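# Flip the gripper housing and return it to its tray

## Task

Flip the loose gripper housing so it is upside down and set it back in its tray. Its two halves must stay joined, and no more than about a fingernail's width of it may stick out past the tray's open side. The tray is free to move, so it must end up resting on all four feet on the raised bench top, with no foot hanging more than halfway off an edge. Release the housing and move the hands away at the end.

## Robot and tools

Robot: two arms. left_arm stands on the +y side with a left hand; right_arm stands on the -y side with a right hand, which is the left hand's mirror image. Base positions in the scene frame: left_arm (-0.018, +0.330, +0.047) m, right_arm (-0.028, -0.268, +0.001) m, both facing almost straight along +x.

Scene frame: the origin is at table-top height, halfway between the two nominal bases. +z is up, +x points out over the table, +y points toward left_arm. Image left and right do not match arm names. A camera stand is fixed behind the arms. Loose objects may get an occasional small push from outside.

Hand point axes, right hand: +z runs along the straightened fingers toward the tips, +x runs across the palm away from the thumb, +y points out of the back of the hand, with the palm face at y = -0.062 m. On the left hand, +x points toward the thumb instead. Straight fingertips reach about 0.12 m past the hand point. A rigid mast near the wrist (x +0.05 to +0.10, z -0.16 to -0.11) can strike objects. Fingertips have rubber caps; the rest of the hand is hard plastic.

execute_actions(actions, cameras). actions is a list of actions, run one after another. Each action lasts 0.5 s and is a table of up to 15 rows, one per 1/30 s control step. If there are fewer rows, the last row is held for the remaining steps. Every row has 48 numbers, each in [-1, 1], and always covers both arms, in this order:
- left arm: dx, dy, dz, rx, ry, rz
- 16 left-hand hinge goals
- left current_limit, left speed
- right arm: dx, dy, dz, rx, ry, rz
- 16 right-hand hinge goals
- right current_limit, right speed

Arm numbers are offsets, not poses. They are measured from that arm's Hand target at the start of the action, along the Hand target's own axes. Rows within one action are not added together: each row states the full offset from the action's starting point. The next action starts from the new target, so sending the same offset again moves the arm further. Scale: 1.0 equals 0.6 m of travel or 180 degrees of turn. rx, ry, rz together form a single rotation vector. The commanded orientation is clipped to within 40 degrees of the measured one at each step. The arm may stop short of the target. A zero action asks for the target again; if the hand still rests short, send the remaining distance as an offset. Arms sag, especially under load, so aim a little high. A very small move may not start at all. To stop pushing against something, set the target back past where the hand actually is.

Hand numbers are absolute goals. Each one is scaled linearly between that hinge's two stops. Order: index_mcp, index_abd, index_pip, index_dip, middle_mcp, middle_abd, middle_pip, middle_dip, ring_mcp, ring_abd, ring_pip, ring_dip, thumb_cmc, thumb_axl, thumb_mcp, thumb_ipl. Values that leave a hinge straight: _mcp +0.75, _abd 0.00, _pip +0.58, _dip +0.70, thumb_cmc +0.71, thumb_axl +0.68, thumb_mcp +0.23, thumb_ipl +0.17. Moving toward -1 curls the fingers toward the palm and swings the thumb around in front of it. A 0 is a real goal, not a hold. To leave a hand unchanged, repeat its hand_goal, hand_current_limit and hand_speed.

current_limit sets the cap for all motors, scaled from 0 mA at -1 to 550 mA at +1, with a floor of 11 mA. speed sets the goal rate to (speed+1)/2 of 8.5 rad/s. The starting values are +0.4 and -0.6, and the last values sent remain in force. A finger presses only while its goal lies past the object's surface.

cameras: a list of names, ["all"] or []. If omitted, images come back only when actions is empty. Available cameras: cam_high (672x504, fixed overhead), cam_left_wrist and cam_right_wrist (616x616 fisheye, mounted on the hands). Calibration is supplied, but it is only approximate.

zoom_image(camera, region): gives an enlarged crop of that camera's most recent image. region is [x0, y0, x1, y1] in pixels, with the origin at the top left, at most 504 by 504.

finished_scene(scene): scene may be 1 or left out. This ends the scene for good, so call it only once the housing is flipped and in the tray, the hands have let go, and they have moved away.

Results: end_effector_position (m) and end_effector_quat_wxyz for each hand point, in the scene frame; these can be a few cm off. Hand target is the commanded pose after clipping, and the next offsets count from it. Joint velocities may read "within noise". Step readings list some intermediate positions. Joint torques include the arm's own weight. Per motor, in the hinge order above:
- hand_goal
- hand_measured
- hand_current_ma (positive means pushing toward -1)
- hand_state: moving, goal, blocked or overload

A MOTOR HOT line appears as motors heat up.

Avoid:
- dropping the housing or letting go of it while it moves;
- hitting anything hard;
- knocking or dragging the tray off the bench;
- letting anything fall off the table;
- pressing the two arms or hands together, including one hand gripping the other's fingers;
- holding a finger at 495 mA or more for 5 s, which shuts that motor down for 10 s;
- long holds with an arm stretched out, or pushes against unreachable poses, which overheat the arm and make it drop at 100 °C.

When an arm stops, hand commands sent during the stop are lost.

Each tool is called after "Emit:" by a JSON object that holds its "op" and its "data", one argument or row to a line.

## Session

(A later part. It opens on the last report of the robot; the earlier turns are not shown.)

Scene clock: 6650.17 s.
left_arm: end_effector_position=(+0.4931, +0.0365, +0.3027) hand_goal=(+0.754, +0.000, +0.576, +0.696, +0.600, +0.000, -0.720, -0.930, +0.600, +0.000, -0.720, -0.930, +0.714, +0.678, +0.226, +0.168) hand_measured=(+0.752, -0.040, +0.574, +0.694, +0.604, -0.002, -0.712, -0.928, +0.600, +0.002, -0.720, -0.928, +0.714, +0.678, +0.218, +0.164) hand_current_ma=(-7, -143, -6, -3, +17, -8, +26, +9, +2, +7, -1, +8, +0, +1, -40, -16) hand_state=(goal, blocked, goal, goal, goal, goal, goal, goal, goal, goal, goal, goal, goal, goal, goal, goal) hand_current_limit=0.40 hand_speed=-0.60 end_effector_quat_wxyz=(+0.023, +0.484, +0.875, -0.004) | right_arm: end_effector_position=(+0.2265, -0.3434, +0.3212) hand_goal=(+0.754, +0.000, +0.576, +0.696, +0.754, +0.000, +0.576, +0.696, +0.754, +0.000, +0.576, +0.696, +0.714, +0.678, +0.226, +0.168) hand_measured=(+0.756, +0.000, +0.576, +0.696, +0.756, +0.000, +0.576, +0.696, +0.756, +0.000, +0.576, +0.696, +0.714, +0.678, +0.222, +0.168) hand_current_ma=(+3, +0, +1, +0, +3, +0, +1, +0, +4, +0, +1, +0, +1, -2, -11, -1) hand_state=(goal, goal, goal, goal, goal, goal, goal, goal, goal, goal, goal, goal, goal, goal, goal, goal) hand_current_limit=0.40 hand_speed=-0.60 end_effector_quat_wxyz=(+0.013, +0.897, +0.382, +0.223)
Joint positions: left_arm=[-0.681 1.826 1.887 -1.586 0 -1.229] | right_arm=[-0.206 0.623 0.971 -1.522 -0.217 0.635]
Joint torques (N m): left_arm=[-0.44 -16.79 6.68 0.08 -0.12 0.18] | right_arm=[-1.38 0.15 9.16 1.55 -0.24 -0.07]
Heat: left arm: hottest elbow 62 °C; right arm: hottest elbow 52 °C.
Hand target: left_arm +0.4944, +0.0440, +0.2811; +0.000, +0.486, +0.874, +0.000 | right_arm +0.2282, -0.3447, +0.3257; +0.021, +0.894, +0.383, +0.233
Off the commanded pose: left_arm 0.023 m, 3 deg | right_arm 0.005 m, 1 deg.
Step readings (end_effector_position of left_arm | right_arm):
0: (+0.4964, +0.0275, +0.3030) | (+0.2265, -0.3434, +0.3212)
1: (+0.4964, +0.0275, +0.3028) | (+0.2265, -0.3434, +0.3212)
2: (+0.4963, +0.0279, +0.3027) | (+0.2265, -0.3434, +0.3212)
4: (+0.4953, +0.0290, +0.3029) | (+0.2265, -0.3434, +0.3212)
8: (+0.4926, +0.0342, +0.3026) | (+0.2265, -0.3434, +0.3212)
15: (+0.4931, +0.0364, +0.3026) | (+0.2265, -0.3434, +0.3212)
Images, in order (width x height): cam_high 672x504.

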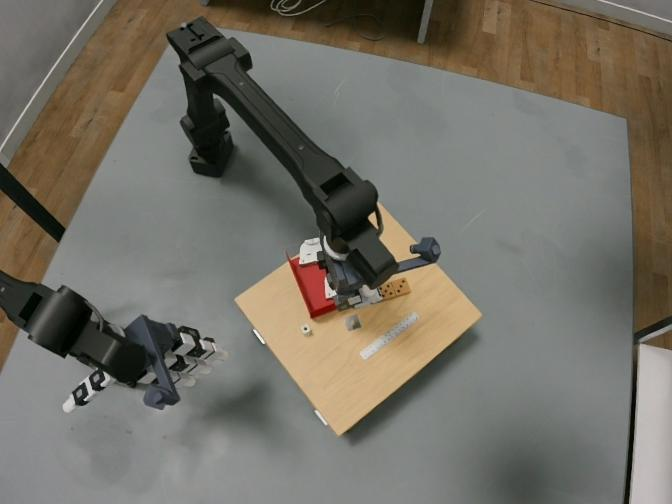

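Emit:
{"op": "execute_actions", "data": {
  "actions": [
    [[-0.004,0.0,-0.03,0,0,0,0.754,0,0.576,0.696,0.6,0,-0.72,-0.93,0.6,0,-0.72,-0.93,0.714,0.678,0.226,0.168,0.4,-0.6,0,0,0,0,0,0,0.754,0,0.576,0.696,0.754,0,0.576,0.696,0.754,0,0.576,0.696,0.714,0.678,0.226,0.168,0.4,-0.6],[0.01,0.0,-0.08,0,0,0,0.754,0,0.576,0.696,0.6,0,-0.72,-0.93,0.6,0,-0.72,-0.93,0.714,0.678,0.226,0.168,0.4,-0.6,0,0,0,0,0,0,0.754,0,0.576,0.696,0.754,0,0.576,0.696,0.754,0,0.576,0.696,0.714,0.678,0.226,0.168,0.4,-0.6]],
    [[0.06,0.0,-0.05,0,0,0,0.754,0,0.576,0.696,0.6,0,-0.72,-0.93,0.6,0,-0.72,-0.93,0.714,0.678,0.226,0.168,0.4,-0.6,0,0,0,0,0,0,0.754,0,0.576,0.696,0.754,0,0.576,0.696,0.754,0,0.576,0.696,0.714,0.678,0.226,0.168,0.4,-0.6]],
    [[0.06,0.0,-0.02,0,0,0,0.754,0,0.576,0.696,0.6,0,-0.72,-0.93,0.6,0,-0.72,-0.93,0.714,0.678,0.226,0.168,0.4,-0.6,0,0,0,0,0,0,0.754,0,0.576,0.696,0.754,0,0.576,0.696,0.754,0,0.576,0.696,0.714,0.678,0.226,0.168,0.4,-0.6]]
  ],
  "cameras": ["cam_high", "cam_left_wrist"]
}}

Emit:
{"op": "zoom_image", "data": {
  "camera": "cam_high",
  "region": [290, 235, 390, 335]
}}

Emit:
{"op": "zoom_image", "data": {
  "camera": "cam_left_wrist",
  "region": [290, 110, 450, 270]
}}

Scene clock: 6661.67 s.
left_arm: end_effector_position=(+0.4533, +0.1064, +0.3647) hand_goal=(+0.754, +0.000, +0.576, +0.696, +0.600, +0.000, -0.720, -0.930, +0.600, +0.000, -0.720, -0.930, +0.714, +0.678, +0.226, +0.168) hand_measured=(+0.750, -0.002, +0.574, +0.694, +0.604, -0.002, -0.712, -0.928, +0.600, +0.002, -0.720, -0.928, +0.714, +0.678, +0.218, +0.164) hand_current_ma=(-12, -7, -6, -3, +17, -8, +26, +9, +3, +7, -1, +8, +0, +1, -40, -16) hand_state=(goal, goal, goal, goal, goal, goal, goal, goal, goal, goal, goal, goal, goal, goal, goal, goal) hand_current_limit=0.40 hand_speed=-0.60 end_effector_quat_wxyz=(+0.027, +0.482, +0.876, +0.002) | right_arm: end_effector_position=(+0.2265, -0.3434, +0.3212) hand_goal=(+0.754, +0.000, +0.576, +0.696, +0.754, +0.000, +0.576, +0.696, +0.754, +0.000, +0.576, +0.696, +0.714, +0.678, +0.226, +0.168) hand_measured=(+0.756, +0.000, +0.576, +0.696, +0.756, +0.000, +0.576, +0.696, +0.756, +0.000, +0.576, +0.696, +0.714, +0.678, +0.222, +0.168) hand_current_ma=(+3, +0, +1, +0, +3, +0, +1, +0, +4, +0, +1, +0, +1, -2, -11, -1) hand_state=(goal, goal, goal, goal, goal, goal, goal, goal, goal, goal, goal, goal, goal, goal, goal, goal) hand_current_limit=0.40 hand_speed=-0.60 end_effector_quat_wxyz=(+0.013, +0.897, +0.382, +0.223)
Joint positions: left_arm=[-0.624 1.631 1.787 -1.675 -0.01 -1.176] | right_arm=[-0.206 0.623 0.971 -1.522 -0.217 0.635]
Joint torques (N m): left_arm=[-0.44 -16.15 8.66 0.38 -0.28 0.21] | right_arm=[-1.08 -0.38 9.09 1.63 -0.26 -0.06]
Heat: left arm: hottest elbow 60 °C; right arm: hottest elbow 52 °C.
Hand target: left_arm +0.4533, +0.1100, +0.3710; +0.000, +0.486, +0.874, +0.000 | right_arm +0.2282, -0.3447, +0.3257; +0.021, +0.894, +0.383, +0.233
Off the commanded pose: left_arm 0.007 m, 3 deg | right_arm 0.005 m, 1 deg.
joint sent to its limit (left arm) — joint 4 (wrist pitch), lower limit. The joint targets are off in orientation, not in position.
Step readings (end_effector_position of left_arm | right_arm):
0: (+0.4932, +0.0364, +0.3027) | (+0.2265, -0.3434, +0.3212)
1: (+0.4932, +0.0364, +0.3027) | (+0.2265, -0.3434, +0.3212)
2: (+0.4930, +0.0365, +0.3027) | (+0.2265, -0.3434, +0.3212)
4: (+0.4901, +0.0388, +0.3036) | (+0.2265, -0.3434, +0.3212)
8: (+0.4815, +0.0481, +0.3032) | (+0.2265, -0.3434, +0.3212)
15: (+0.4809, +0.0519, +0.3055) | (+0.2265, -0.3434, +0.3212)
16: (+0.4809, +0.0520, +0.3059) | (+0.2265, -0.3434, +0.3212)
17: (+0.4810, +0.0523, +0.3070) | (+0.2265, -0.3434, +0.3212)
19: (+0.4806, +0.0549, +0.3110) | (+0.2265, -0.3434, +0.3212)
23: (+0.4759, +0.0665, +0.3296) | (+0.2265, -0.3434, +0.3212)
30: (+0.4704, +0.0782, +0.3624) | (+0.2265, -0.3434, +0.3212)
31: (+0.4702, +0.0786, +0.3631) | (+0.2265, -0.3434, +0.3212)
32: (+0.4694, +0.0799, +0.3626) | (+0.2265, -0.3434, +0.3212)
34: (+0.4649, +0.0862, +0.3583) | (+0.2265, -0.3434, +0.3212)
38: (+0.4561, +0.0986, +0.3532) | (+0.2265, -0.3434, +0.3212)
45: (+0.4540, +0.1060, +0.3634) | (+0.2265, -0.3434, +0.3212)
camera_calibration:
cam_left_wrist: T_world_to_cam=[[-0.157862, -0.985304, 0.0652331, 0.1152], [-0.670532, 0.155457, 0.72541, -0.0292231], [-0.72489, 0.0707741, -0.685219, 0.693599], [0, 0, 0, 1]] pos_world=[0.501374, 0.0689609, 0.488951]
Images, in order (width x height): cam_high 672x504, cam_left_wrist 616x616.

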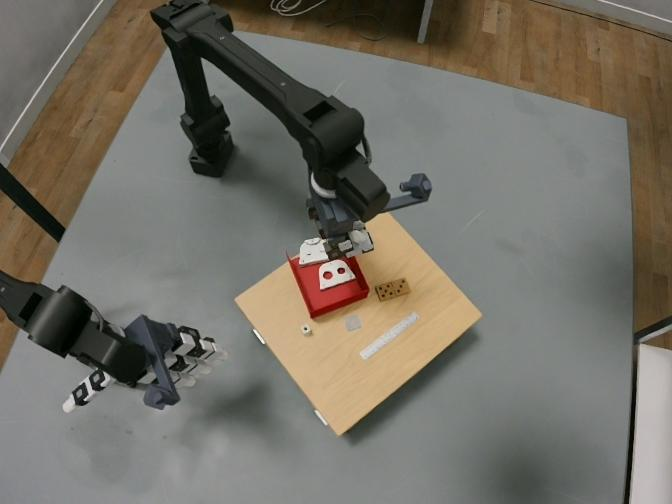

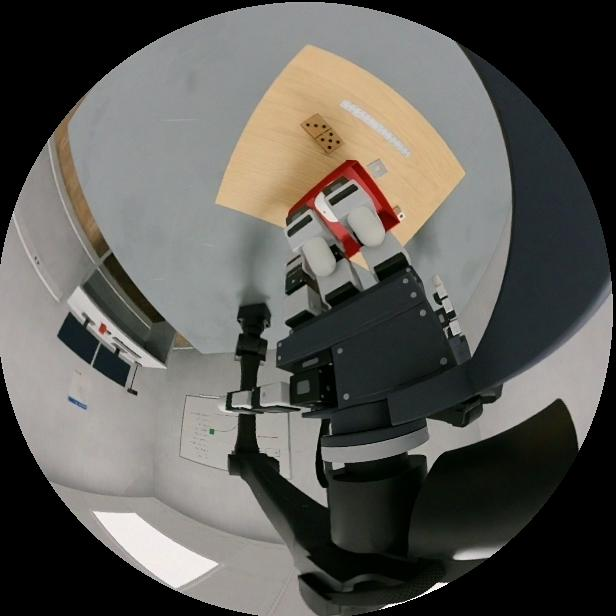

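Scaled by 5.040 from the camera's 672x504 image, which has a finer 960x720 frame.

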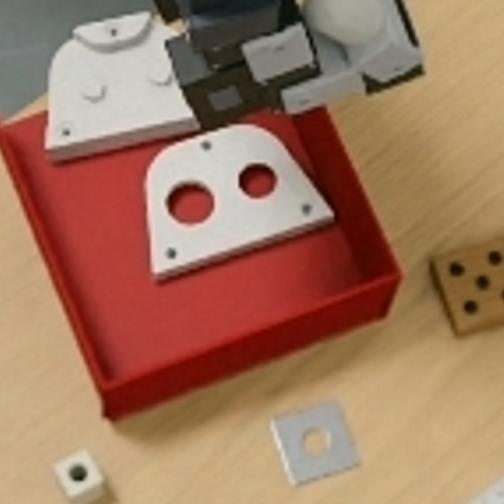

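Scaled by 3.150 from the camera's 616x616 image, which has a finer 880x880 frame.

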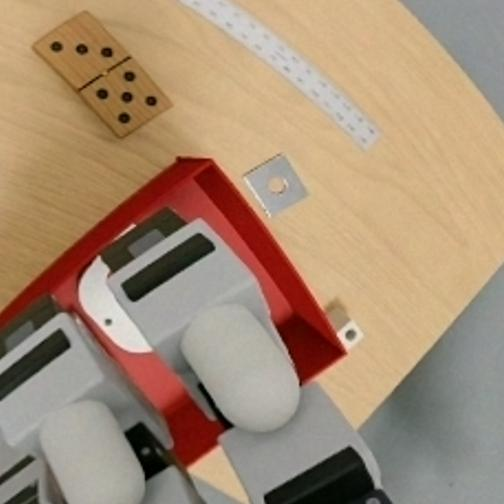

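Emit:
{"op": "execute_actions", "data": {
  "actions": [
    [[-0.03,-0.001,0,0,0,0,0.754,0,0.576,0.696,0.6,0,-0.72,-0.93,0.6,0,-0.72,-0.93,0.714,0.678,0.226,0.168,0.4,-0.6,0,0,0,0,0,0,0.754,0,0.576,0.696,0.754,0,0.576,0.696,0.754,0,0.576,0.696,0.714,0.678,0.226,0.168,0.4,-0.6],[-0.07,-0.002,0,0,0,0,0.754,0,0.576,0.696,0.6,0,-0.72,-0.93,0.6,0,-0.72,-0.93,0.714,0.678,0.226,0.168,0.4,-0.6,0,0,0,0,0,0,0.754,0,0.576,0.696,0.754,0,0.576,0.696,0.754,0,0.576,0.696,0.714,0.678,0.226,0.168,0.4,-0.6]],
    [[-0.04,-0.001,0.02,0,0,0,0.754,0,0.576,0.696,0.6,0,-0.72,-0.93,0.6,0,-0.72,-0.93,0.714,0.678,0.226,0.168,0.4,-0.6,0,0,0,0,0,0,0.754,0,0.576,0.696,0.754,0,0.576,0.696,0.754,0,0.576,0.696,0.714,0.678,0.226,0.168,0.4,-0.6],[-0.063,-0.002,0.05,0,0,0,0.754,0,0.576,0.696,0.6,0,-0.72,-0.93,0.6,0,-0.72,-0.93,0.714,0.678,0.226,0.168,0.4,-0.6,0,0,0,0,0,0,0.754,0,0.576,0.696,0.754,0,0.576,0.696,0.754,0,0.576,0.696,0.714,0.678,0.226,0.168,0.4,-0.6]]
  ],
  "cameras": ["cam_high"]
}}

Emit:
{"op": "zoom_image", "data": {
  "camera": "cam_high",
  "region": [290, 235, 390, 335]
}}

Scene clock: 6683.47 s.
left_arm: end_effector_position=(+0.4875, +0.0486, +0.3213) hand_goal=(+0.754, +0.000, +0.576, +0.696, +0.600, +0.000, -0.720, -0.930, +0.600, +0.000, -0.720, -0.930, +0.714, +0.678, +0.226, +0.168) hand_measured=(+0.750, -0.002, +0.574, +0.694, +0.604, -0.002, -0.712, -0.928, +0.600, +0.002, -0.720, -0.928, +0.714, +0.678, +0.218, +0.164) hand_current_ma=(-11, -6, -6, -3, +17, -8, +26, +9, +3, +7, -1, +8, +0, +1, -40, -16) hand_state=(goal, goal, goal, goal, goal, goal, goal, goal, goal, goal, goal, goal, goal, goal, goal, goal) hand_current_limit=0.40 hand_speed=-0.60 end_effector_quat_wxyz=(+0.001, +0.494, +0.870, +0.006) | right_arm: end_effector_position=(+0.2265, -0.3434, +0.3212) hand_goal=(+0.754, +0.000, +0.576, +0.696, +0.754, +0.000, +0.576, +0.696, +0.754, +0.000, +0.576, +0.696, +0.714, +0.678, +0.226, +0.168) hand_measured=(+0.756, +0.000, +0.576, +0.696, +0.756, +0.000, +0.576, +0.696, +0.756, +0.000, +0.576, +0.696, +0.714, +0.678, +0.222, +0.168) hand_current_ma=(+3, +0, +1, +0, +3, +0, +1, +0, +4, +0, +1, +0, +1, -2, -11, -1) hand_state=(goal, goal, goal, goal, goal, goal, goal, goal, goal, goal, goal, goal, goal, goal, goal, goal) hand_current_limit=0.40 hand_speed=-0.60 end_effector_quat_wxyz=(+0.013, +0.897, +0.382, +0.223)
Joint positions: left_arm=[-0.673 1.823 1.93 -1.677 -0.012 -1.199] | right_arm=[-0.206 0.623 0.971 -1.522 -0.217 0.635]
Joint torques (N m): left_arm=[-1.61 -18.32 12.46 0.06 -0.08 -0.17] | right_arm=[-1.2 -0.38 9.1 1.5 -0.27 -0.08]
Heat: left arm: hottest elbow 60 °C; right arm: hottest elbow 52 °C.
Hand target: left_arm +0.4934, +0.0411, +0.3410; +0.000, +0.486, +0.874, +0.000 | right_arm +0.2282, -0.3447, +0.3257; +0.021, +0.894, +0.383, +0.233
Off the commanded pose: left_arm 0.022 m, 1 deg | right_arm 0.005 m, 1 deg.
joint sent to its limit (left arm) — joint 4 (wrist pitch), lower limit. The joint targets are off in orientation, not in position.
Step readings (end_effector_position of left_arm | right_arm):
0: (+0.4533, +0.1064, +0.3647) | (+0.2265, -0.3434, +0.3212)
1: (+0.4533, +0.1064, +0.3647) | (+0.2265, -0.3434, +0.3212)
2: (+0.4534, +0.1065, +0.3647) | (+0.2265, -0.3434, +0.3212)
4: (+0.4542, +0.1053, +0.3647) | (+0.2265, -0.3434, +0.3212)
8: (+0.4623, +0.0931, +0.3647) | (+0.2265, -0.3434, +0.3212)
15: (+0.4656, +0.0811, +0.3535) | (+0.2265, -0.3434, +0.3212)
16: (+0.4659, +0.0809, +0.3530) | (+0.2265, -0.3434, +0.3212)
17: (+0.4667, +0.0801, +0.3528) | (+0.2265, -0.3434, +0.3212)
19: (+0.4714, +0.0730, +0.3542) | (+0.2265, -0.3434, +0.3212)
23: (+0.4833, +0.0593, +0.3472) | (+0.2265, -0.3434, +0.3212)
30: (+0.4869, +0.0494, +0.3208) | (+0.2265, -0.3434, +0.3212)
Images, in order (width x height): cam_high 672x504.

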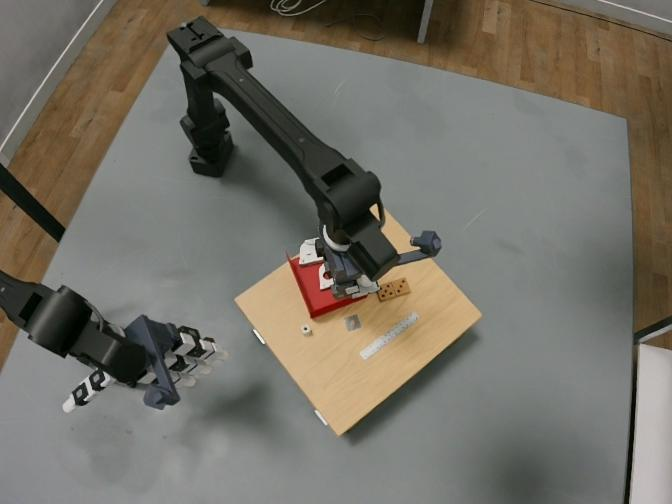

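Scaled by 5.040 from the camera's 672x504 image, which has a finer 960x720 frame.

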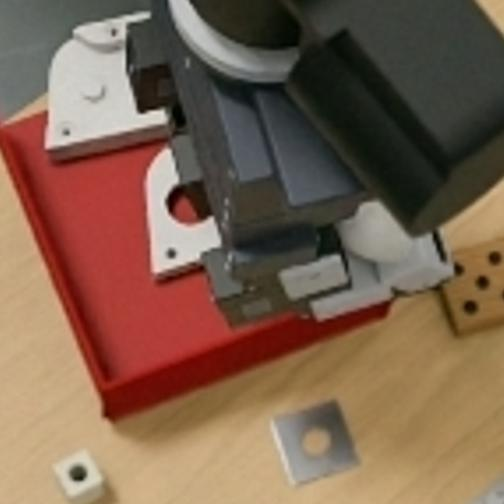

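Emit:
{"op": "execute_actions", "data": {
  "actions": [
    [[-0.004,0,0.03,0,0,0,0.754,0,0.576,0.696,0.6,0,-0.72,-0.93,0.6,0,-0.72,-0.93,0.714,0.678,0.226,0.168,0.4,-0.6,0,0,0,0,0,0,0.754,0,0.576,0.696,0.754,0,0.576,0.696,0.754,0,0.576,0.696,0.714,0.678,0.226,0.168,0.4,-0.6],[-0.008,0,0.07,0,0,0,0.754,0,0.576,0.696,0.6,0,-0.72,-0.93,0.6,0,-0.72,-0.93,0.714,0.678,0.226,0.168,0.4,-0.6,0,0,0,0,0,0,0.754,0,0.576,0.696,0.754,0,0.576,0.696,0.754,0,0.576,0.696,0.714,0.678,0.226,0.168,0.4,-0.6]]
  ],
  "cameras": []
}}

Scene clock: 6690.20 s.
left_arm: end_effector_position=(+0.4945, +0.0415, +0.3058) hand_goal=(+0.754, +0.000, +0.576, +0.696, +0.600, +0.000, -0.720, -0.930, +0.600, +0.000, -0.720, -0.930, +0.714, +0.678, +0.226, +0.168) hand_measured=(+0.750, -0.002, +0.574, +0.694, +0.604, -0.002, -0.712, -0.928, +0.600, +0.002, -0.720, -0.928, +0.714, +0.678, +0.218, +0.164) hand_current_ma=(-11, -6, -6, -3, +17, -8, +26, +9, +3, +7, -1, +8, +0, +1, -40, -16) hand_state=(goal, goal, goal, goal, goal, goal, goal, goal, goal, goal, goal, goal, goal, goal, goal, goal) hand_current_limit=0.40 hand_speed=-0.60 end_effector_quat_wxyz=(+0.001, +0.491, +0.871, +0.002) | right_arm: end_effector_position=(+0.2265, -0.3434, +0.3212) hand_goal=(+0.754, +0.000, +0.576, +0.696, +0.754, +0.000, +0.576, +0.696, +0.754, +0.000, +0.576, +0.696, +0.714, +0.678, +0.226, +0.168) hand_measured=(+0.756, +0.000, +0.576, +0.696, +0.756, +0.000, +0.576, +0.696, +0.756, +0.000, +0.576, +0.696, +0.714, +0.678, +0.222, +0.168) hand_current_ma=(+3, +0, +1, +0, +3, +0, +1, +0, +4, +0, +1, +0, +1, -2, -11, -1) hand_state=(goal, goal, goal, goal, goal, goal, goal, goal, goal, goal, goal, goal, goal, goal, goal, goal) hand_current_limit=0.40 hand_speed=-0.60 end_effector_quat_wxyz=(+0.013, +0.897, +0.382, +0.223)
Joint positions: left_arm=[-0.673 1.85 1.93 -1.65 -0.004 -1.205] | right_arm=[-0.206 0.623 0.971 -1.522 -0.217 0.635]
Joint torques (N m): left_arm=[-0.97 -17.85 8.99 0.32 -0.06 -0.16] | right_arm=[-1.73 -0.32 9.21 1.61 -0.26 -0.05]
Heat: left arm: hottest elbow 59 °C; right arm: hottest elbow 52 °C.
Hand target: left_arm +0.4959, +0.0371, +0.2992; +0.000, +0.486, +0.874, +0.001 | right_arm +0.2282, -0.3447, +0.3257; +0.021, +0.894, +0.383, +0.233
Off the commanded pose: left_arm 0.008 m, 1 deg | right_arm 0.005 m, 1 deg.
Step readings (end_effector_position of left_arm | right_arm):
0: (+0.4875, +0.0487, +0.3213) | (+0.2265, -0.3434, +0.3212)
1: (+0.4875, +0.0487, +0.3213) | (+0.2265, -0.3434, +0.3212)
2: (+0.4874, +0.0486, +0.3212) | (+0.2265, -0.3434, +0.3212)
4: (+0.4876, +0.0476, +0.3208) | (+0.2265, -0.3434, +0.3212)
8: (+0.4910, +0.0443, +0.3171) | (+0.2265, -0.3434, +0.3212)
15: (+0.4943, +0.0416, +0.3069) | (+0.2265, -0.3434, +0.3212)
No camera images: "cameras" was empty.

Emit:
{"op": "execute_actions", "data": {
  "actions": [
    [[0,0,0.02,0,0,0,0.754,0,0.576,0.696,0.6,0,-0.72,-0.93,0.6,0,-0.72,-0.93,0.714,0.678,0.226,0.168,0.4,-0.6,0,0,0,0,0,0,0.754,0,0.576,0.696,0.754,0,0.576,0.696,0.754,0,0.576,0.696,0.714,0.678,0.226,0.168,0.4,-0.6]],
    [[-0.012,0,0.006,0,0,0,0.754,0,0.576,0.696,0.6,0,-0.72,-0.93,0.6,0,-0.72,-0.93,0.714,0.678,0.226,0.168,0.4,-0.6,0,0,0,0,0,0,0.754,0,0.576,0.696,0.754,0,0.576,0.696,0.754,0,0.576,0.696,0.714,0.678,0.226,0.168,0.4,-0.6],[-0.024,0,0.008,0,0,0,0.754,0,0.576,0.696,0.6,0,-0.72,-0.93,0.6,0,-0.72,-0.93,0.714,0.678,0.226,0.168,0.4,-0.6,0,0,0,0,0,0,0.754,0,0.576,0.696,0.754,0,0.576,0.696,0.754,0,0.576,0.696,0.714,0.678,0.226,0.168,0.4,-0.6]]
  ],
  "cameras": ["cam_high"]
}}

Emit:
{"op": "zoom_image", "data": {
  "camera": "cam_high",
  "region": [290, 235, 390, 335]
}}

Scene clock: 6700.17 s.
left_arm: end_effector_position=(+0.4945, +0.0383, +0.3016) hand_goal=(+0.754, +0.000, +0.576, +0.696, +0.600, +0.000, -0.720, -0.930, +0.600, +0.000, -0.720, -0.930, +0.714, +0.678, +0.226, +0.168) hand_measured=(+0.752, +0.004, +0.576, +0.696, +0.604, -0.002, -0.712, -0.928, +0.600, +0.002, -0.720, -0.928, +0.714, +0.678, +0.218, +0.164) hand_current_ma=(-4, +11, -2, -3, +17, -8, +26, +9, +3, +7, -1, +8, +0, +1, -40, -16) hand_state=(goal, goal, goal, goal, goal, goal, goal, goal, goal, goal, goal, goal, goal, goal, goal, goal) hand_current_limit=0.40 hand_speed=-0.60 end_effector_quat_wxyz=(+0.006, +0.489, +0.872, +0.001) | right_arm: end_effector_position=(+0.2265, -0.3434, +0.3212) hand_goal=(+0.754, +0.000, +0.576, +0.696, +0.754, +0.000, +0.576, +0.696, +0.754, +0.000, +0.576, +0.696, +0.714, +0.678, +0.226, +0.168) hand_measured=(+0.756, +0.000, +0.576, +0.696, +0.756, +0.000, +0.576, +0.696, +0.756, +0.000, +0.576, +0.696, +0.714, +0.678, +0.222, +0.168) hand_current_ma=(+3, +0, +1, +0, +3, +0, +1, +0, +4, +0, +1, +0, +1, -2, -11, -1) hand_state=(goal, goal, goal, goal, goal, goal, goal, goal, goal, goal, goal, goal, goal, goal, goal, goal) hand_current_limit=0.40 hand_speed=-0.60 end_effector_quat_wxyz=(+0.013, +0.897, +0.382, +0.223)
Joint positions: left_arm=[-0.677 1.848 1.916 -1.628 -0.003 -1.214] | right_arm=[-0.206 0.623 0.971 -1.522 -0.217 0.635]
Joint velocities: left_arm=[0.005 -0.015 -0.002 0.017 -0.183 0.007] | right_arm=[within noise]
Joint torques (N m): left_arm=[-1.55 -14.62 10.48 0.8 -0.04 -0.17] | right_arm=[-1.49 -0.32 9.18 1.61 -0.26 -0.05]
Heat: left arm: hottest elbow 58 °C; right arm: hottest elbow 52 °C.
Hand target: left_arm +0.5035, +0.0249, +0.2822; +0.000, +0.486, +0.874, +0.000 | right_arm +0.2282, -0.3447, +0.3257; +0.021, +0.894, +0.383, +0.233
Off the commanded pose: left_arm 0.025 m, 1 deg | right_arm 0.005 m, 1 deg.
Step readings (end_effector_position of left_arm | right_arm):
0: (+0.4945, +0.0415, +0.3058) | (+0.2265, -0.3434, +0.3212)
1: (+0.4945, +0.0415, +0.3058) | (+0.2265, -0.3434, +0.3212)
2: (+0.4948, +0.0413, +0.3051) | (+0.2265, -0.3434, +0.3212)
4: (+0.4956, +0.0406, +0.3025) | (+0.2265, -0.3434, +0.3212)
8: (+0.4961, +0.0401, +0.3017) | (+0.2265, -0.3434, +0.3212)
15: (+0.4961, +0.0401, +0.3018) | (+0.2265, -0.3434, +0.3212)
16: (+0.4961, +0.0401, +0.3018) | (+0.2265, -0.3434, +0.3212)
17: (+0.4961, +0.0401, +0.3018) | (+0.2265, -0.3434, +0.3212)
19: (+0.4959, +0.0400, +0.3018) | (+0.2265, -0.3434, +0.3212)
23: (+0.4950, +0.0388, +0.3018) | (+0.2265, -0.3434, +0.3212)
30: (+0.4945, +0.0383, +0.3016) | (+0.2265, -0.3434, +0.3212)
Images, in order (width x height): cam_high 672x504.

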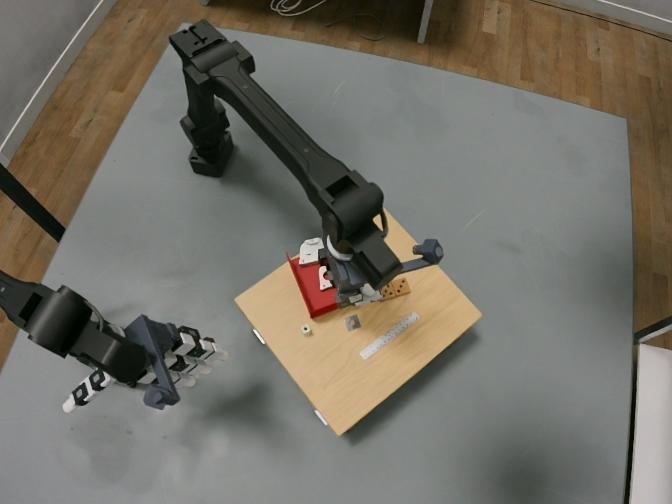

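Scaled by 5.040 from the camera's 672x504 image, which has a finer 960x720 frame.

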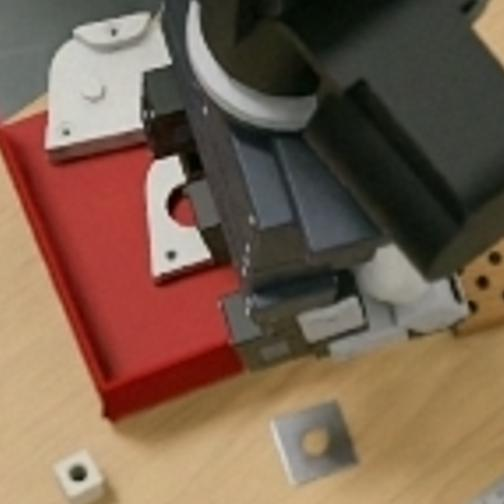

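Emit:
{"op": "execute_actions", "data": {
  "actions": [
    [[-0.012,0,0.0,0,0,0,0.754,0,0.576,0.696,0.6,0,-0.72,-0.93,0.6,0,-0.72,-0.93,0.714,0.678,0.226,0.168,0.4,-0.6,0,0,0,0,0,0,0.754,0,0.576,0.696,0.754,0,0.576,0.696,0.754,0,0.576,0.696,0.714,0.678,0.226,0.168,0.4,-0.6],[-0.022,0,0.0,0,0,0,0.754,0,0.576,0.696,0.6,0,-0.72,-0.93,0.6,0,-0.72,-0.93,0.714,0.678,0.226,0.168,0.4,-0.6,0,0,0,0,0,0,0.754,0,0.576,0.696,0.754,0,0.576,0.696,0.754,0,0.576,0.696,0.714,0.678,0.226,0.168,0.4,-0.6]]
  ],
  "cameras": ["cam_high"]
}}

Emit:
{"op": "zoom_image", "data": {
  "camera": "cam_high",
  "region": [290, 235, 390, 335]
}}

Scene clock: 6705.30 s.
left_arm: end_effector_position=(+0.5004, +0.0312, +0.3012) hand_goal=(+0.754, +0.000, +0.576, +0.696, +0.600, +0.000, -0.720, -0.930, +0.600, +0.000, -0.720, -0.930, +0.714, +0.678, +0.226, +0.168) hand_measured=(+0.760, +0.054, +0.580, +0.698, +0.604, -0.002, -0.712, -0.928, +0.600, +0.002, -0.720, -0.928, +0.714, +0.678, +0.218, +0.164) hand_current_ma=(+25, +199, +15, +5, +17, -8, +26, +9, +3, +7, -1, +8, +1, +1, -40, -16) hand_state=(goal, blocked, goal, goal, goal, goal, goal, goal, goal, goal, goal, goal, goal, goal, goal, goal) hand_current_limit=0.40 hand_speed=-0.60 end_effector_quat_wxyz=(+0.004, +0.487, +0.873, +0.002) | right_arm: end_effector_position=(+0.2265, -0.3434, +0.3212) hand_goal=(+0.754, +0.000, +0.576, +0.696, +0.754, +0.000, +0.576, +0.696, +0.754, +0.000, +0.576, +0.696, +0.714, +0.678, +0.226, +0.168) hand_measured=(+0.756, +0.000, +0.576, +0.696, +0.756, +0.000, +0.576, +0.696, +0.756, +0.000, +0.576, +0.696, +0.714, +0.678, +0.222, +0.168) hand_current_ma=(+3, +0, +1, +0, +3, +0, +1, +0, +4, +0, +1, +0, +1, -2, -11, -1) hand_state=(goal, goal, goal, goal, goal, goal, goal, goal, goal, goal, goal, goal, goal, goal, goal, goal) hand_current_limit=0.40 hand_speed=-0.60 end_effector_quat_wxyz=(+0.013, +0.897, +0.382, +0.223)
Joint positions: left_arm=[-0.682 1.881 1.962 -1.646 -0.006 -1.223] | right_arm=[-0.206 0.623 0.971 -1.522 -0.217 0.635]
Joint torques (N m): left_arm=[-1.85 -14.68 11.3 0.88 -0.02 -0.1] | right_arm=[-1.2 -0.62 9.09 1.63 -0.24 -0.07]
Heat: left arm: hottest elbow 59 °C; right arm: hottest elbow 52 °C.
Hand target: left_arm +0.5103, +0.0135, +0.2821; -0.001, +0.486, +0.874, +0.000 | right_arm +0.2282, -0.3447, +0.3257; +0.021, +0.894, +0.383, +0.233
Off the commanded pose: left_arm 0.028 m, 1 deg | right_arm 0.005 m, 1 deg.
Step readings (end_effector_position of left_arm | right_arm):
0: (+0.4945, +0.0383, +0.3016) | (+0.2265, -0.3434, +0.3212)
1: (+0.4945, +0.0383, +0.3016) | (+0.2265, -0.3434, +0.3212)
2: (+0.4947, +0.0379, +0.3018) | (+0.2265, -0.3434, +0.3212)
4: (+0.4963, +0.0359, +0.3017) | (+0.2265, -0.3434, +0.3212)
8: (+0.4991, +0.0330, +0.3013) | (+0.2265, -0.3434, +0.3212)
15: (+0.5002, +0.0316, +0.3014) | (+0.2265, -0.3434, +0.3212)
Images, in order (width x height): cam_high 672x504.

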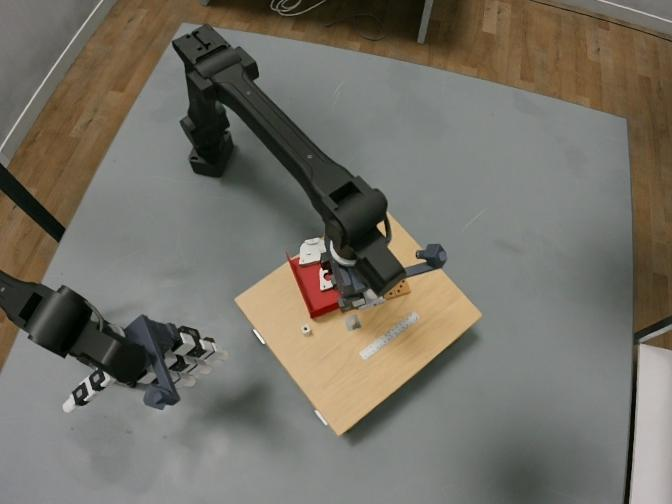

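Scaled by 5.040 from the camera's 672x504 image, which has a finer 960x720 frame.

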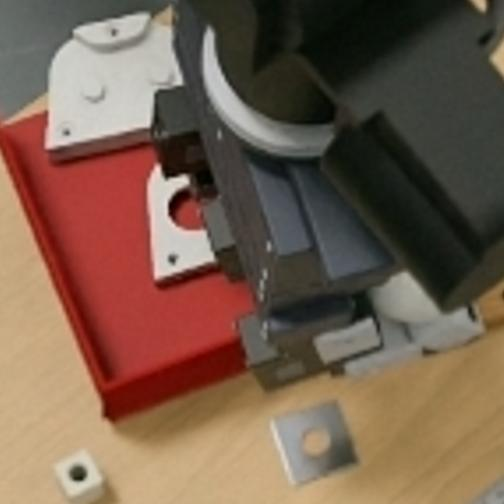

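Emit:
{"op": "execute_actions", "data": {
  "actions": [
    [[-0.012,0,0.0,0,0,0,0.754,0,0.576,0.696,0.6,0,-0.72,-0.93,0.6,0,-0.72,-0.93,0.714,0.678,0.226,0.168,0.4,-0.6,0,0,0,0,0,0,0.754,0,0.576,0.696,0.754,0,0.576,0.696,0.754,0,0.576,0.696,0.714,0.678,0.226,0.168,0.4,-0.6],[-0.022,0,0.0,0,0,0,0.754,0,0.576,0.696,0.6,0,-0.72,-0.93,0.6,0,-0.72,-0.93,0.714,0.678,0.226,0.168,0.4,-0.6,0,0,0,0,0,0,0.754,0,0.576,0.696,0.754,0,0.576,0.696,0.754,0,0.576,0.696,0.714,0.678,0.226,0.168,0.4,-0.6]]
  ],
  "cameras": ["cam_high"]
}}

Emit:
{"op": "zoom_image", "data": {
  "camera": "cam_high",
  "region": [290, 235, 390, 335]
}}

Scene clock: 6710.47 s.
left_arm: end_effector_position=(+0.5082, +0.0197, +0.3021) hand_goal=(+0.754, +0.000, +0.576, +0.696, +0.600, +0.000, -0.720, -0.930, +0.600, +0.000, -0.720, -0.930, +0.714, +0.678, +0.226, +0.168) hand_measured=(+0.758, +0.054, +0.580, +0.698, +0.604, -0.002, -0.712, -0.928, +0.600, +0.002, -0.720, -0.928, +0.714, +0.678, +0.218, +0.164) hand_current_ma=(+11, +199, +15, +5, +17, -8, +26, +9, +3, +7, -1, +8, +1, +1, -40, -16) hand_state=(goal, blocked, goal, goal, goal, goal, goal, goal, goal, goal, goal, goal, goal, goal, goal, goal) hand_current_limit=0.40 hand_speed=-0.60 end_effector_quat_wxyz=(+0.005, +0.488, +0.873, +0.002) | right_arm: end_effector_position=(+0.2265, -0.3434, +0.3212) hand_goal=(+0.754, +0.000, +0.576, +0.696, +0.754, +0.000, +0.576, +0.696, +0.754, +0.000, +0.576, +0.696, +0.714, +0.678, +0.226, +0.168) hand_measured=(+0.756, +0.000, +0.576, +0.696, +0.756, +0.000, +0.576, +0.696, +0.756, +0.000, +0.576, +0.696, +0.714, +0.678, +0.222, +0.168) hand_current_ma=(+3, +0, +1, +0, +3, +0, +1, +0, +4, +0, +1, +0, +1, -2, -11, -1) hand_state=(goal, goal, goal, goal, goal, goal, goal, goal, goal, goal, goal, goal, goal, goal, goal, goal) hand_current_limit=0.40 hand_speed=-0.60 end_effector_quat_wxyz=(+0.013, +0.897, +0.382, +0.223)
Joint positions: left_arm=[-0.689 1.921 2.024 -1.666 -0.006 -1.229] | right_arm=[-0.206 0.623 0.971 -1.522 -0.217 0.635]
Joint torques (N m): left_arm=[-2.14 -14.56 11.11 0.85 0.05 -0.16] | right_arm=[-1.26 -0.5 9.11 1.59 -0.26 -0.07]
Heat: left arm: hottest elbow 59 °C; right arm: hottest elbow 52 °C.
Hand target: left_arm +0.5174, +0.0024, +0.2823; +0.000, +0.486, +0.874, +0.000 | right_arm +0.2282, -0.3447, +0.3257; +0.021, +0.894, +0.383, +0.233
Off the commanded pose: left_arm 0.028 m, 1 deg | right_arm 0.005 m, 1 deg.
Step readings (end_effector_position of left_arm | right_arm):
0: (+0.5004, +0.0312, +0.3012) | (+0.2265, -0.3434, +0.3212)
1: (+0.5004, +0.0312, +0.3014) | (+0.2265, -0.3434, +0.3212)
2: (+0.5007, +0.0310, +0.3016) | (+0.2265, -0.3434, +0.3212)
4: (+0.5031, +0.0282, +0.3016) | (+0.2265, -0.3434, +0.3212)
8: (+0.5071, +0.0223, +0.3020) | (+0.2265, -0.3434, +0.3212)
15: (+0.5081, +0.0197, +0.3022) | (+0.2265, -0.3434, +0.3212)
Images, in order (width x height): cam_high 672x504.

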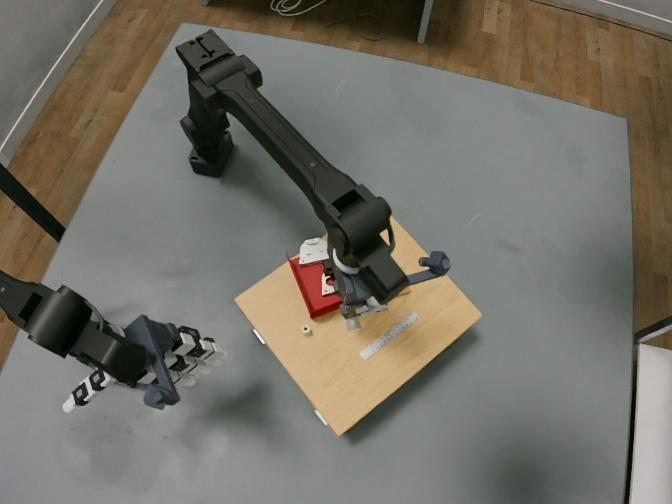

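Scaled by 5.040 from the camera's 672x504 image, which has a finer 960x720 frame.

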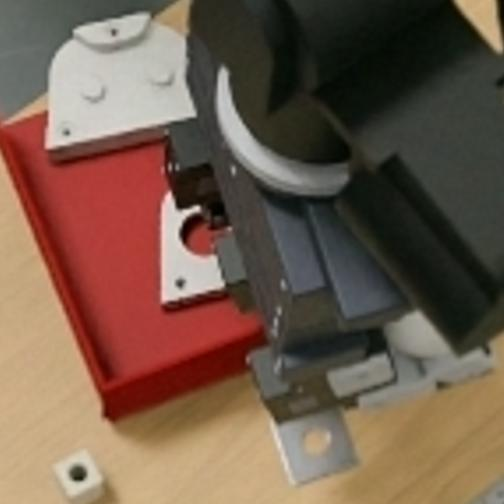

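Emit:
{"op": "execute_actions", "data": {
  "actions": [
    [[0.005,0,-0.06,0,0,0,0.754,0,0.576,0.696,0.6,0,-0.72,-0.93,0.6,0,-0.72,-0.93,0.714,0.678,0.226,0.168,0.4,-0.6,0,0,0,0,0,0,0.754,0,0.576,0.696,0.754,0,0.576,0.696,0.754,0,0.576,0.696,0.714,0.678,0.226,0.168,0.4,-0.6],[0.01,0,-0.1,0,0,0,0.754,0,0.576,0.696,0.6,0,-0.72,-0.93,0.6,0,-0.72,-0.93,0.714,0.678,0.226,0.168,0.4,-0.6,0,0,0,0,0,0,0.754,0,0.576,0.696,0.754,0,0.576,0.696,0.754,0,0.576,0.696,0.714,0.678,0.226,0.168,0.4,-0.6],[0.02,0.003,-0.14,0,0,0,0.754,0,0.576,0.696,0.6,0,-0.72,-0.93,0.6,0,-0.72,-0.93,0.714,0.678,0.226,0.168,0.4,-0.6,0,0,0,0,0,0,0.754,0,0.576,0.696,0.754,0,0.576,0.696,0.754,0,0.576,0.696,0.714,0.678,0.226,0.168,0.4,-0.6]],
    [[0.04,0.0,0,0,0,0,0.754,0,0.576,0.696,0.6,0,-0.72,-0.93,0.6,0,-0.72,-0.93,0.714,0.678,0.226,0.168,0.4,-0.6,0,0,0,0,0,0,0.754,0,0.576,0.696,0.754,0,0.576,0.696,0.754,0,0.576,0.696,0.714,0.678,0.226,0.168,0.4,-0.6],[0.08,0.0,0,0,0,0,0.754,0,0.576,0.696,0.6,0,-0.72,-0.93,0.6,0,-0.72,-0.93,0.714,0.678,0.226,0.168,0.4,-0.6,0,0,0,0,0,0,0.754,0,0.576,0.696,0.754,0,0.576,0.696,0.754,0,0.576,0.696,0.714,0.678,0.226,0.168,0.4,-0.6]],
    [[0.04,0.0,0,0,0,0,0.754,0,0.576,0.696,0.6,0,-0.72,-0.93,0.6,0,-0.72,-0.93,0.714,0.678,0.226,0.168,0.4,-0.6,0,0,0,0,0,0,0.754,0,0.576,0.696,0.754,0,0.576,0.696,0.754,0,0.576,0.696,0.714,0.678,0.226,0.168,0.4,-0.6],[0.07,0.0,0,0,0,0,0.754,0,0.576,0.696,0.6,0,-0.72,-0.93,0.6,0,-0.72,-0.93,0.714,0.678,0.226,0.168,0.4,-0.6,0,0,0,0,0,0,0.754,0,0.576,0.696,0.754,0,0.576,0.696,0.754,0,0.576,0.696,0.714,0.678,0.226,0.168,0.4,-0.6]]
  ],
  "cameras": ["cam_high", "cam_left_wrist"]
}}

Emit:
{"op": "zoom_image", "data": {
  "camera": "cam_high",
  "region": [290, 235, 390, 335]
}}

Emit:
{"op": "zoom_image", "data": {
  "camera": "cam_left_wrist",
  "region": [290, 110, 450, 270]
}}

Scene clock: 6726.60 s.
left_arm: end_effector_position=(+0.4656, +0.0876, +0.3595) hand_goal=(+0.754, +0.000, +0.576, +0.696, +0.600, +0.000, -0.720, -0.930, +0.600, +0.000, -0.720, -0.930, +0.714, +0.678, +0.226, +0.168) hand_measured=(+0.754, +0.002, +0.578, +0.698, +0.604, -0.002, -0.712, -0.928, +0.602, +0.002, -0.720, -0.928, +0.714, +0.678, +0.218, +0.164) hand_current_ma=(+2, +6, +8, +5, +16, -8, +26, +9, +3, +7, -1, +8, +1, +1, -40, -16) hand_state=(goal, goal, goal, goal, goal, goal, goal, goal, goal, goal, goal, goal, goal, goal, goal, goal) hand_current_limit=0.40 hand_speed=-0.60 end_effector_quat_wxyz=(+0.027, +0.482, +0.876, +0.004) | right_arm: end_effector_position=(+0.2265, -0.3434, +0.3212) hand_goal=(+0.754, +0.000, +0.576, +0.696, +0.754, +0.000, +0.576, +0.696, +0.754, +0.000, +0.576, +0.696, +0.714, +0.678, +0.226, +0.168) hand_measured=(+0.756, +0.000, +0.576, +0.696, +0.756, +0.000, +0.576, +0.696, +0.756, +0.000, +0.576, +0.696, +0.714, +0.678, +0.222, +0.168) hand_current_ma=(+3, +0, +1, +0, +3, +0, +1, +0, +4, +0, +1, +0, +1, -2, -11, -1) hand_state=(goal, goal, goal, goal, goal, goal, goal, goal, goal, goal, goal, goal, goal, goal, goal, goal) hand_current_limit=0.40 hand_speed=-0.60 end_effector_quat_wxyz=(+0.013, +0.897, +0.382, +0.223)
Joint positions: left_arm=[-0.641 1.688 1.844 -1.676 -0.014 -1.194] | right_arm=[-0.206 0.623 0.971 -1.522 -0.217 0.635]
Joint torques (N m): left_arm=[-0.97 -16.44 8.61 0.1 -0.11 0.22] | right_arm=[-1.44 -0.21 9.22 1.55 -0.25 -0.05]
Heat: left arm: hottest elbow 59 °C; right arm: hottest elbow 52 °C.
Hand target: left_arm +0.4651, +0.0899, +0.3664; +0.000, +0.486, +0.874, +0.001 | right_arm +0.2282, -0.3447, +0.3257; +0.021, +0.894, +0.383, +0.233
Off the commanded pose: left_arm 0.007 m, 3 deg | right_arm 0.005 m, 1 deg.
joint sent to its limit (left arm) — joint 4 (wrist pitch), lower limit. The joint targets are off in orientation, not in position.
Step readings (end_effector_position of left_arm | right_arm):
0: (+0.5082, +0.0197, +0.3019) | (+0.2265, -0.3434, +0.3212)
1: (+0.5083, +0.0196, +0.3022) | (+0.2265, -0.3434, +0.3212)
2: (+0.5083, +0.0197, +0.3031) | (+0.2265, -0.3434, +0.3212)
4: (+0.5092, +0.0195, +0.3052) | (+0.2265, -0.3434, +0.3212)
8: (+0.5105, +0.0195, +0.3112) | (+0.2265, -0.3434, +0.3212)
15: (+0.5096, +0.0210, +0.3326) | (+0.2265, -0.3434, +0.3212)
16: (+0.5093, +0.0212, +0.3351) | (+0.2265, -0.3434, +0.3212)
17: (+0.5088, +0.0217, +0.3377) | (+0.2265, -0.3434, +0.3212)
19: (+0.5050, +0.0250, +0.3419) | (+0.2265, -0.3434, +0.3212)
23: (+0.4920, +0.0385, +0.3496) | (+0.2265, -0.3434, +0.3212)
30: (+0.4871, +0.0502, +0.3657) | (+0.2265, -0.3434, +0.3212)
31: (+0.4869, +0.0506, +0.3657) | (+0.2265, -0.3434, +0.3212)
32: (+0.4861, +0.0523, +0.3644) | (+0.2265, -0.3434, +0.3212)
34: (+0.4807, +0.0606, +0.3581) | (+0.2265, -0.3434, +0.3212)
38: (+0.4691, +0.0765, +0.3489) | (+0.2265, -0.3434, +0.3212)
45: (+0.4666, +0.0867, +0.3574) | (+0.2265, -0.3434, +0.3212)
camera_calibration:
cam_left_wrist: T_world_to_cam=[[-0.157425, -0.985541, 0.0626588, 0.0997644], [-0.671742, 0.153378, 0.724733, -0.013329], [-0.723864, 0.0720006, -0.686175, 0.700027], [0, 0, 0, 1]] pos_world=[0.513476, 0.0499639, 0.48375]
Images, in order (width x height): cam_high 672x504, cam_left_wrist 616x616.

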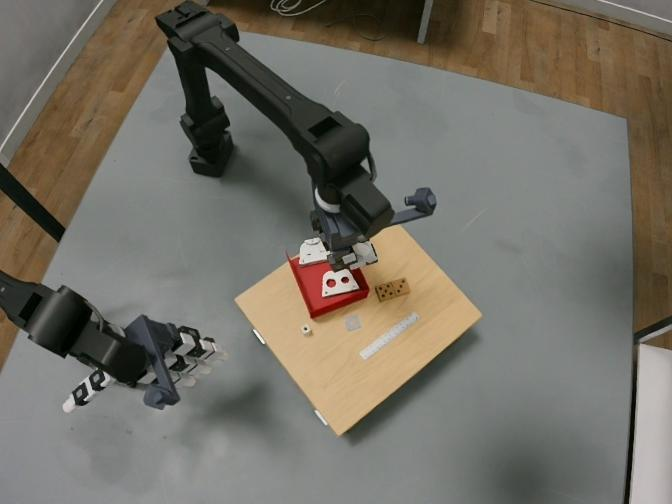

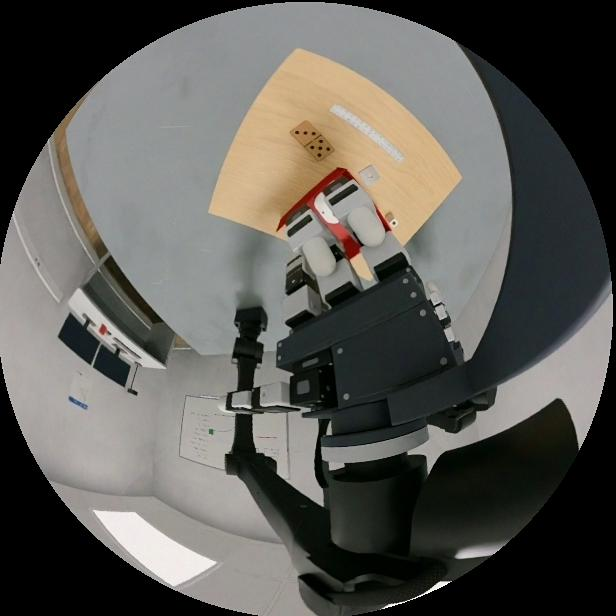

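Scaled by 5.040 from the camera's 672x504 image, which has a finer 960x720 frame.

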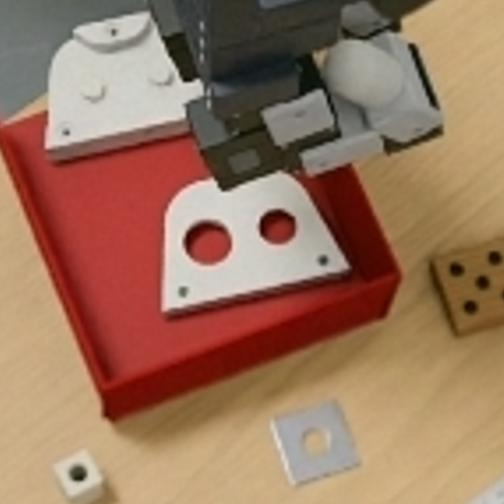

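Scaled by 3.150 from the camera's 616x616 image, which has a finer 880x880 frame.

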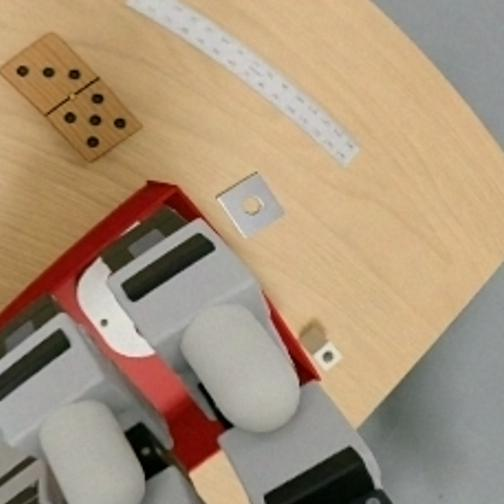

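Emit:
{"op": "execute_actions", "data": {
  "actions": [
    [[0,0,-0.01,0,0,0.02,0.754,0,0.576,0.696,0.754,0,-0.2,-0.93,0.6,0,-0.72,-0.93,0.714,0.678,0.226,0.168,0.4,-0.6,0,0,0,0,0,0,0.754,0,0.576,0.696,0.754,0,0.576,0.696,0.754,0,0.576,0.696,0.714,0.678,0.226,0.168,0.4,-0.6],[0,0,-0.015,0,0,0.039,0.754,0,0.576,0.696,0.754,0,0.576,-0.93,0.6,0,-0.72,-0.93,0.714,0.678,0.226,0.168,0.4,-0.6,0,0,0,0,0,0,0.754,0,0.576,0.696,0.754,0,0.576,0.696,0.754,0,0.576,0.696,0.714,0.678,0.226,0.168,0.4,-0.6]],
    [[-0.025,0.003,0,0,0,0,0.754,0.1,0.576,0.696,0.754,-0.1,0.576,0.2,0.6,0,-0.72,-0.93,0.714,0.678,0.226,0.168,0.4,-0.6,0,0,0,0,0,0,0.754,0,0.576,0.696,0.754,0,0.576,0.696,0.754,0,0.576,0.696,0.714,0.678,0.226,0.168,0.4,-0.6],[-0.052,0.006,0,0,0,0,0.754,0.19,0.576,0.696,0.754,-0.19,0.576,0.696,0.6,0,-0.72,-0.93,0.714,0.678,0.226,0.168,0.4,-0.6,0,0,0,0,0,0,0.754,0,0.576,0.696,0.754,0,0.576,0.696,0.754,0,0.576,0.696,0.714,0.678,0.226,0.168,0.4,-0.6]],
    [[-0.026,0.003,0,0,0,0,0.754,0.19,0.576,0.696,0.754,-0.19,0.576,0.696,0.6,0,-0.72,-0.93,0.714,0.678,0.226,0.168,0.4,-0.6,0,0,0,0,0,0,0.754,0,0.576,0.696,0.754,0,0.576,0.696,0.754,0,0.576,0.696,0.714,0.678,0.226,0.168,0.4,-0.6],[-0.052,0.006,0.01,0,0,0,0.754,0.19,0.576,0.696,0.754,-0.19,0.576,0.696,0.6,0,-0.72,-0.93,0.714,0.678,0.226,0.168,0.4,-0.6,0,0,0,0,0,0,0.754,0,0.576,0.696,0.754,0,0.576,0.696,0.754,0,0.576,0.696,0.714,0.678,0.226,0.168,0.4,-0.6]]
  ],
  "cameras": ["cam_high", "cam_left_wrist"]
}}

Emit:
{"op": "zoom_image", "data": {
  "camera": "cam_high",
  "region": [290, 235, 390, 335]
}}

Emit:
{"op": "zoom_image", "data": {
  "camera": "cam_left_wrist",
  "region": [240, 140, 400, 300]
}}

Scene clock: 6757.80 s.
left_arm: end_effector_position=(+0.4904, +0.0442, +0.3536) hand_goal=(+0.754, +0.190, +0.576, +0.696, +0.754, -0.190, +0.576, +0.696, +0.600, +0.000, -0.720, -0.930, +0.714, +0.678, +0.226, +0.168) hand_measured=(+0.754, +0.186, +0.578, +0.698, +0.752, -0.186, +0.572, +0.692, +0.602, +0.002, -0.720, -0.928, +0.714, +0.678, +0.218, +0.164) hand_current_ma=(+2, -11, +8, +5, -5, +13, -10, -10, +3, +7, -1, +8, +1, +1, -40, -16) hand_state=(goal, goal, goal, goal, goal, goal, goal, goal, goal, goal, goal, goal, goal, goal, goal, goal) hand_current_limit=0.40 hand_speed=-0.60 end_effector_quat_wxyz=(+0.031, +0.546, +0.837, +0.006) | right_arm: end_effector_position=(+0.2265, -0.3434, +0.3212) hand_goal=(+0.754, +0.000, +0.576, +0.696, +0.754, +0.000, +0.576, +0.696, +0.754, +0.000, +0.576, +0.696, +0.714, +0.678, +0.226, +0.168) hand_measured=(+0.756, +0.000, +0.576, +0.696, +0.756, +0.000, +0.576, +0.696, +0.756, +0.000, +0.576, +0.696, +0.714, +0.678, +0.222, +0.168) hand_current_ma=(+3, +0, +1, +0, +3, +0, +1, +0, +4, +0, +1, +0, +1, -2, -11, -1) hand_state=(goal, goal, goal, goal, goal, goal, goal, goal, goal, goal, goal, goal, goal, goal, goal, goal) hand_current_limit=0.40 hand_speed=-0.60 end_effector_quat_wxyz=(+0.013, +0.897, +0.382, +0.223)
Joint positions: left_arm=[-0.674 1.774 1.941 -1.677 -0.016 -1.078] | right_arm=[-0.206 0.623 0.971 -1.522 -0.217 0.635]
Joint torques (N m): left_arm=[-1.32 -16.73 12.66 0.17 -0.24 -0.11] | right_arm=[-1.44 -0.26 9.22 1.62 -0.25 -0.05]
Heat: left arm: hottest elbow 57 °C; right arm: hottest elbow 52 °C.
Hand target: left_arm +0.4978, +0.0363, +0.3691; -0.001, +0.539, +0.843, +0.000 | right_arm +0.2282, -0.3447, +0.3257; +0.021, +0.894, +0.383, +0.233
Off the commanded pose: left_arm 0.019 m, 4 deg | right_arm 0.005 m, 1 deg.
joint sent to its limit (left arm) — joint 4 (wrist pitch), lower limit. The joint targets are off in orientation, not in position.
Step readings (end_effector_position of left_arm | right_arm):
0: (+0.4656, +0.0876, +0.3595) | (+0.2265, -0.3434, +0.3212)
1: (+0.4657, +0.0876, +0.3595) | (+0.2265, -0.3434, +0.3212)
2: (+0.4659, +0.0873, +0.3594) | (+0.2265, -0.3434, +0.3212)
4: (+0.4658, +0.0871, +0.3590) | (+0.2265, -0.3434, +0.3212)
8: (+0.4646, +0.0871, +0.3601) | (+0.2265, -0.3434, +0.3212)
15: (+0.4646, +0.0865, +0.3674) | (+0.2265, -0.3434, +0.3212)
16: (+0.4646, +0.0864, +0.3676) | (+0.2265, -0.3434, +0.3212)
17: (+0.4647, +0.0864, +0.3676) | (+0.2265, -0.3434, +0.3212)
19: (+0.4650, +0.0859, +0.3671) | (+0.2265, -0.3434, +0.3212)
23: (+0.4696, +0.0805, +0.3662) | (+0.2265, -0.3434, +0.3212)
30: (+0.4729, +0.0745, +0.3594) | (+0.2265, -0.3434, +0.3212)
31: (+0.4731, +0.0743, +0.3593) | (+0.2265, -0.3434, +0.3212)
32: (+0.4736, +0.0731, +0.3593) | (+0.2265, -0.3434, +0.3212)
34: (+0.4768, +0.0658, +0.3620) | (+0.2265, -0.3434, +0.3212)
38: (+0.4868, +0.0525, +0.3643) | (+0.2265, -0.3434, +0.3212)
45: (+0.4896, +0.0449, +0.3531) | (+0.2265, -0.3434, +0.3212)
camera_calibration:
cam_left_wrist: T_world_to_cam=[[-0.302509, -0.951425, 0.0572588, 0.132773], [-0.65018, 0.249908, 0.717504, 0.00198513], [-0.696961, 0.179823, -0.694197, 0.701933], [0, 0, 0, 1]] pos_world=[0.530675, -0.000396365, 0.478253]
Images, in order (width x height): cam_high 672x504, cam_left_wrist 616x616.

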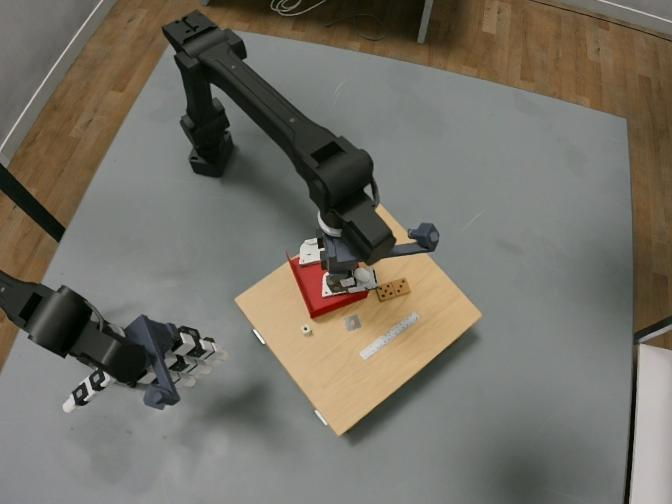

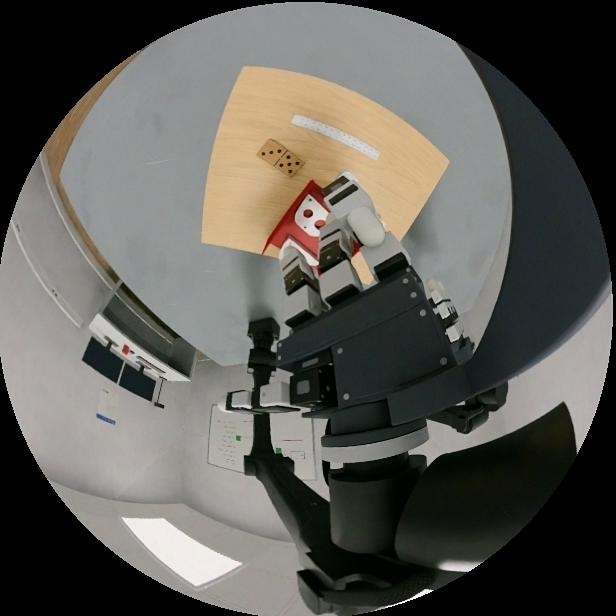

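Scaled by 5.040 from the camera's 672x504 image, which has a finer 960x720 frame.

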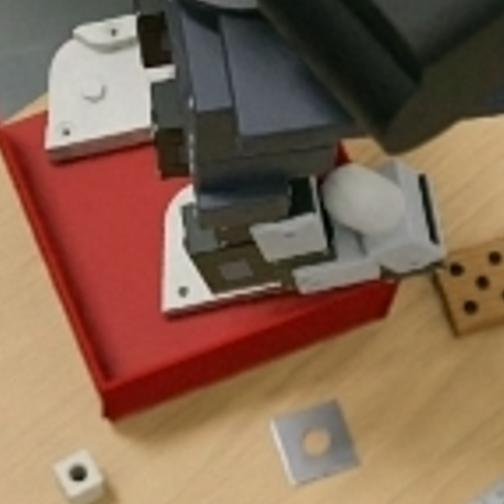

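Scaled by 3.150 from the camera's 616x616 image, which has a finer 880x880 frame.

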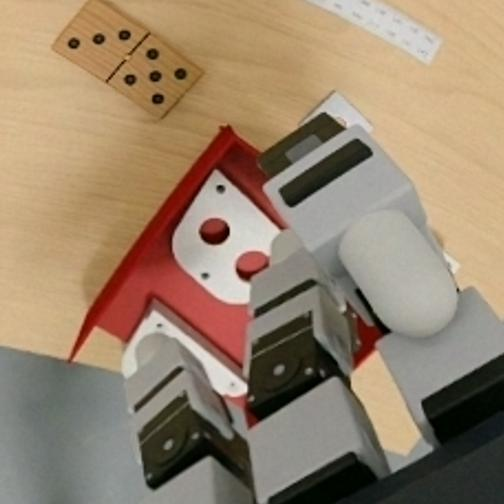

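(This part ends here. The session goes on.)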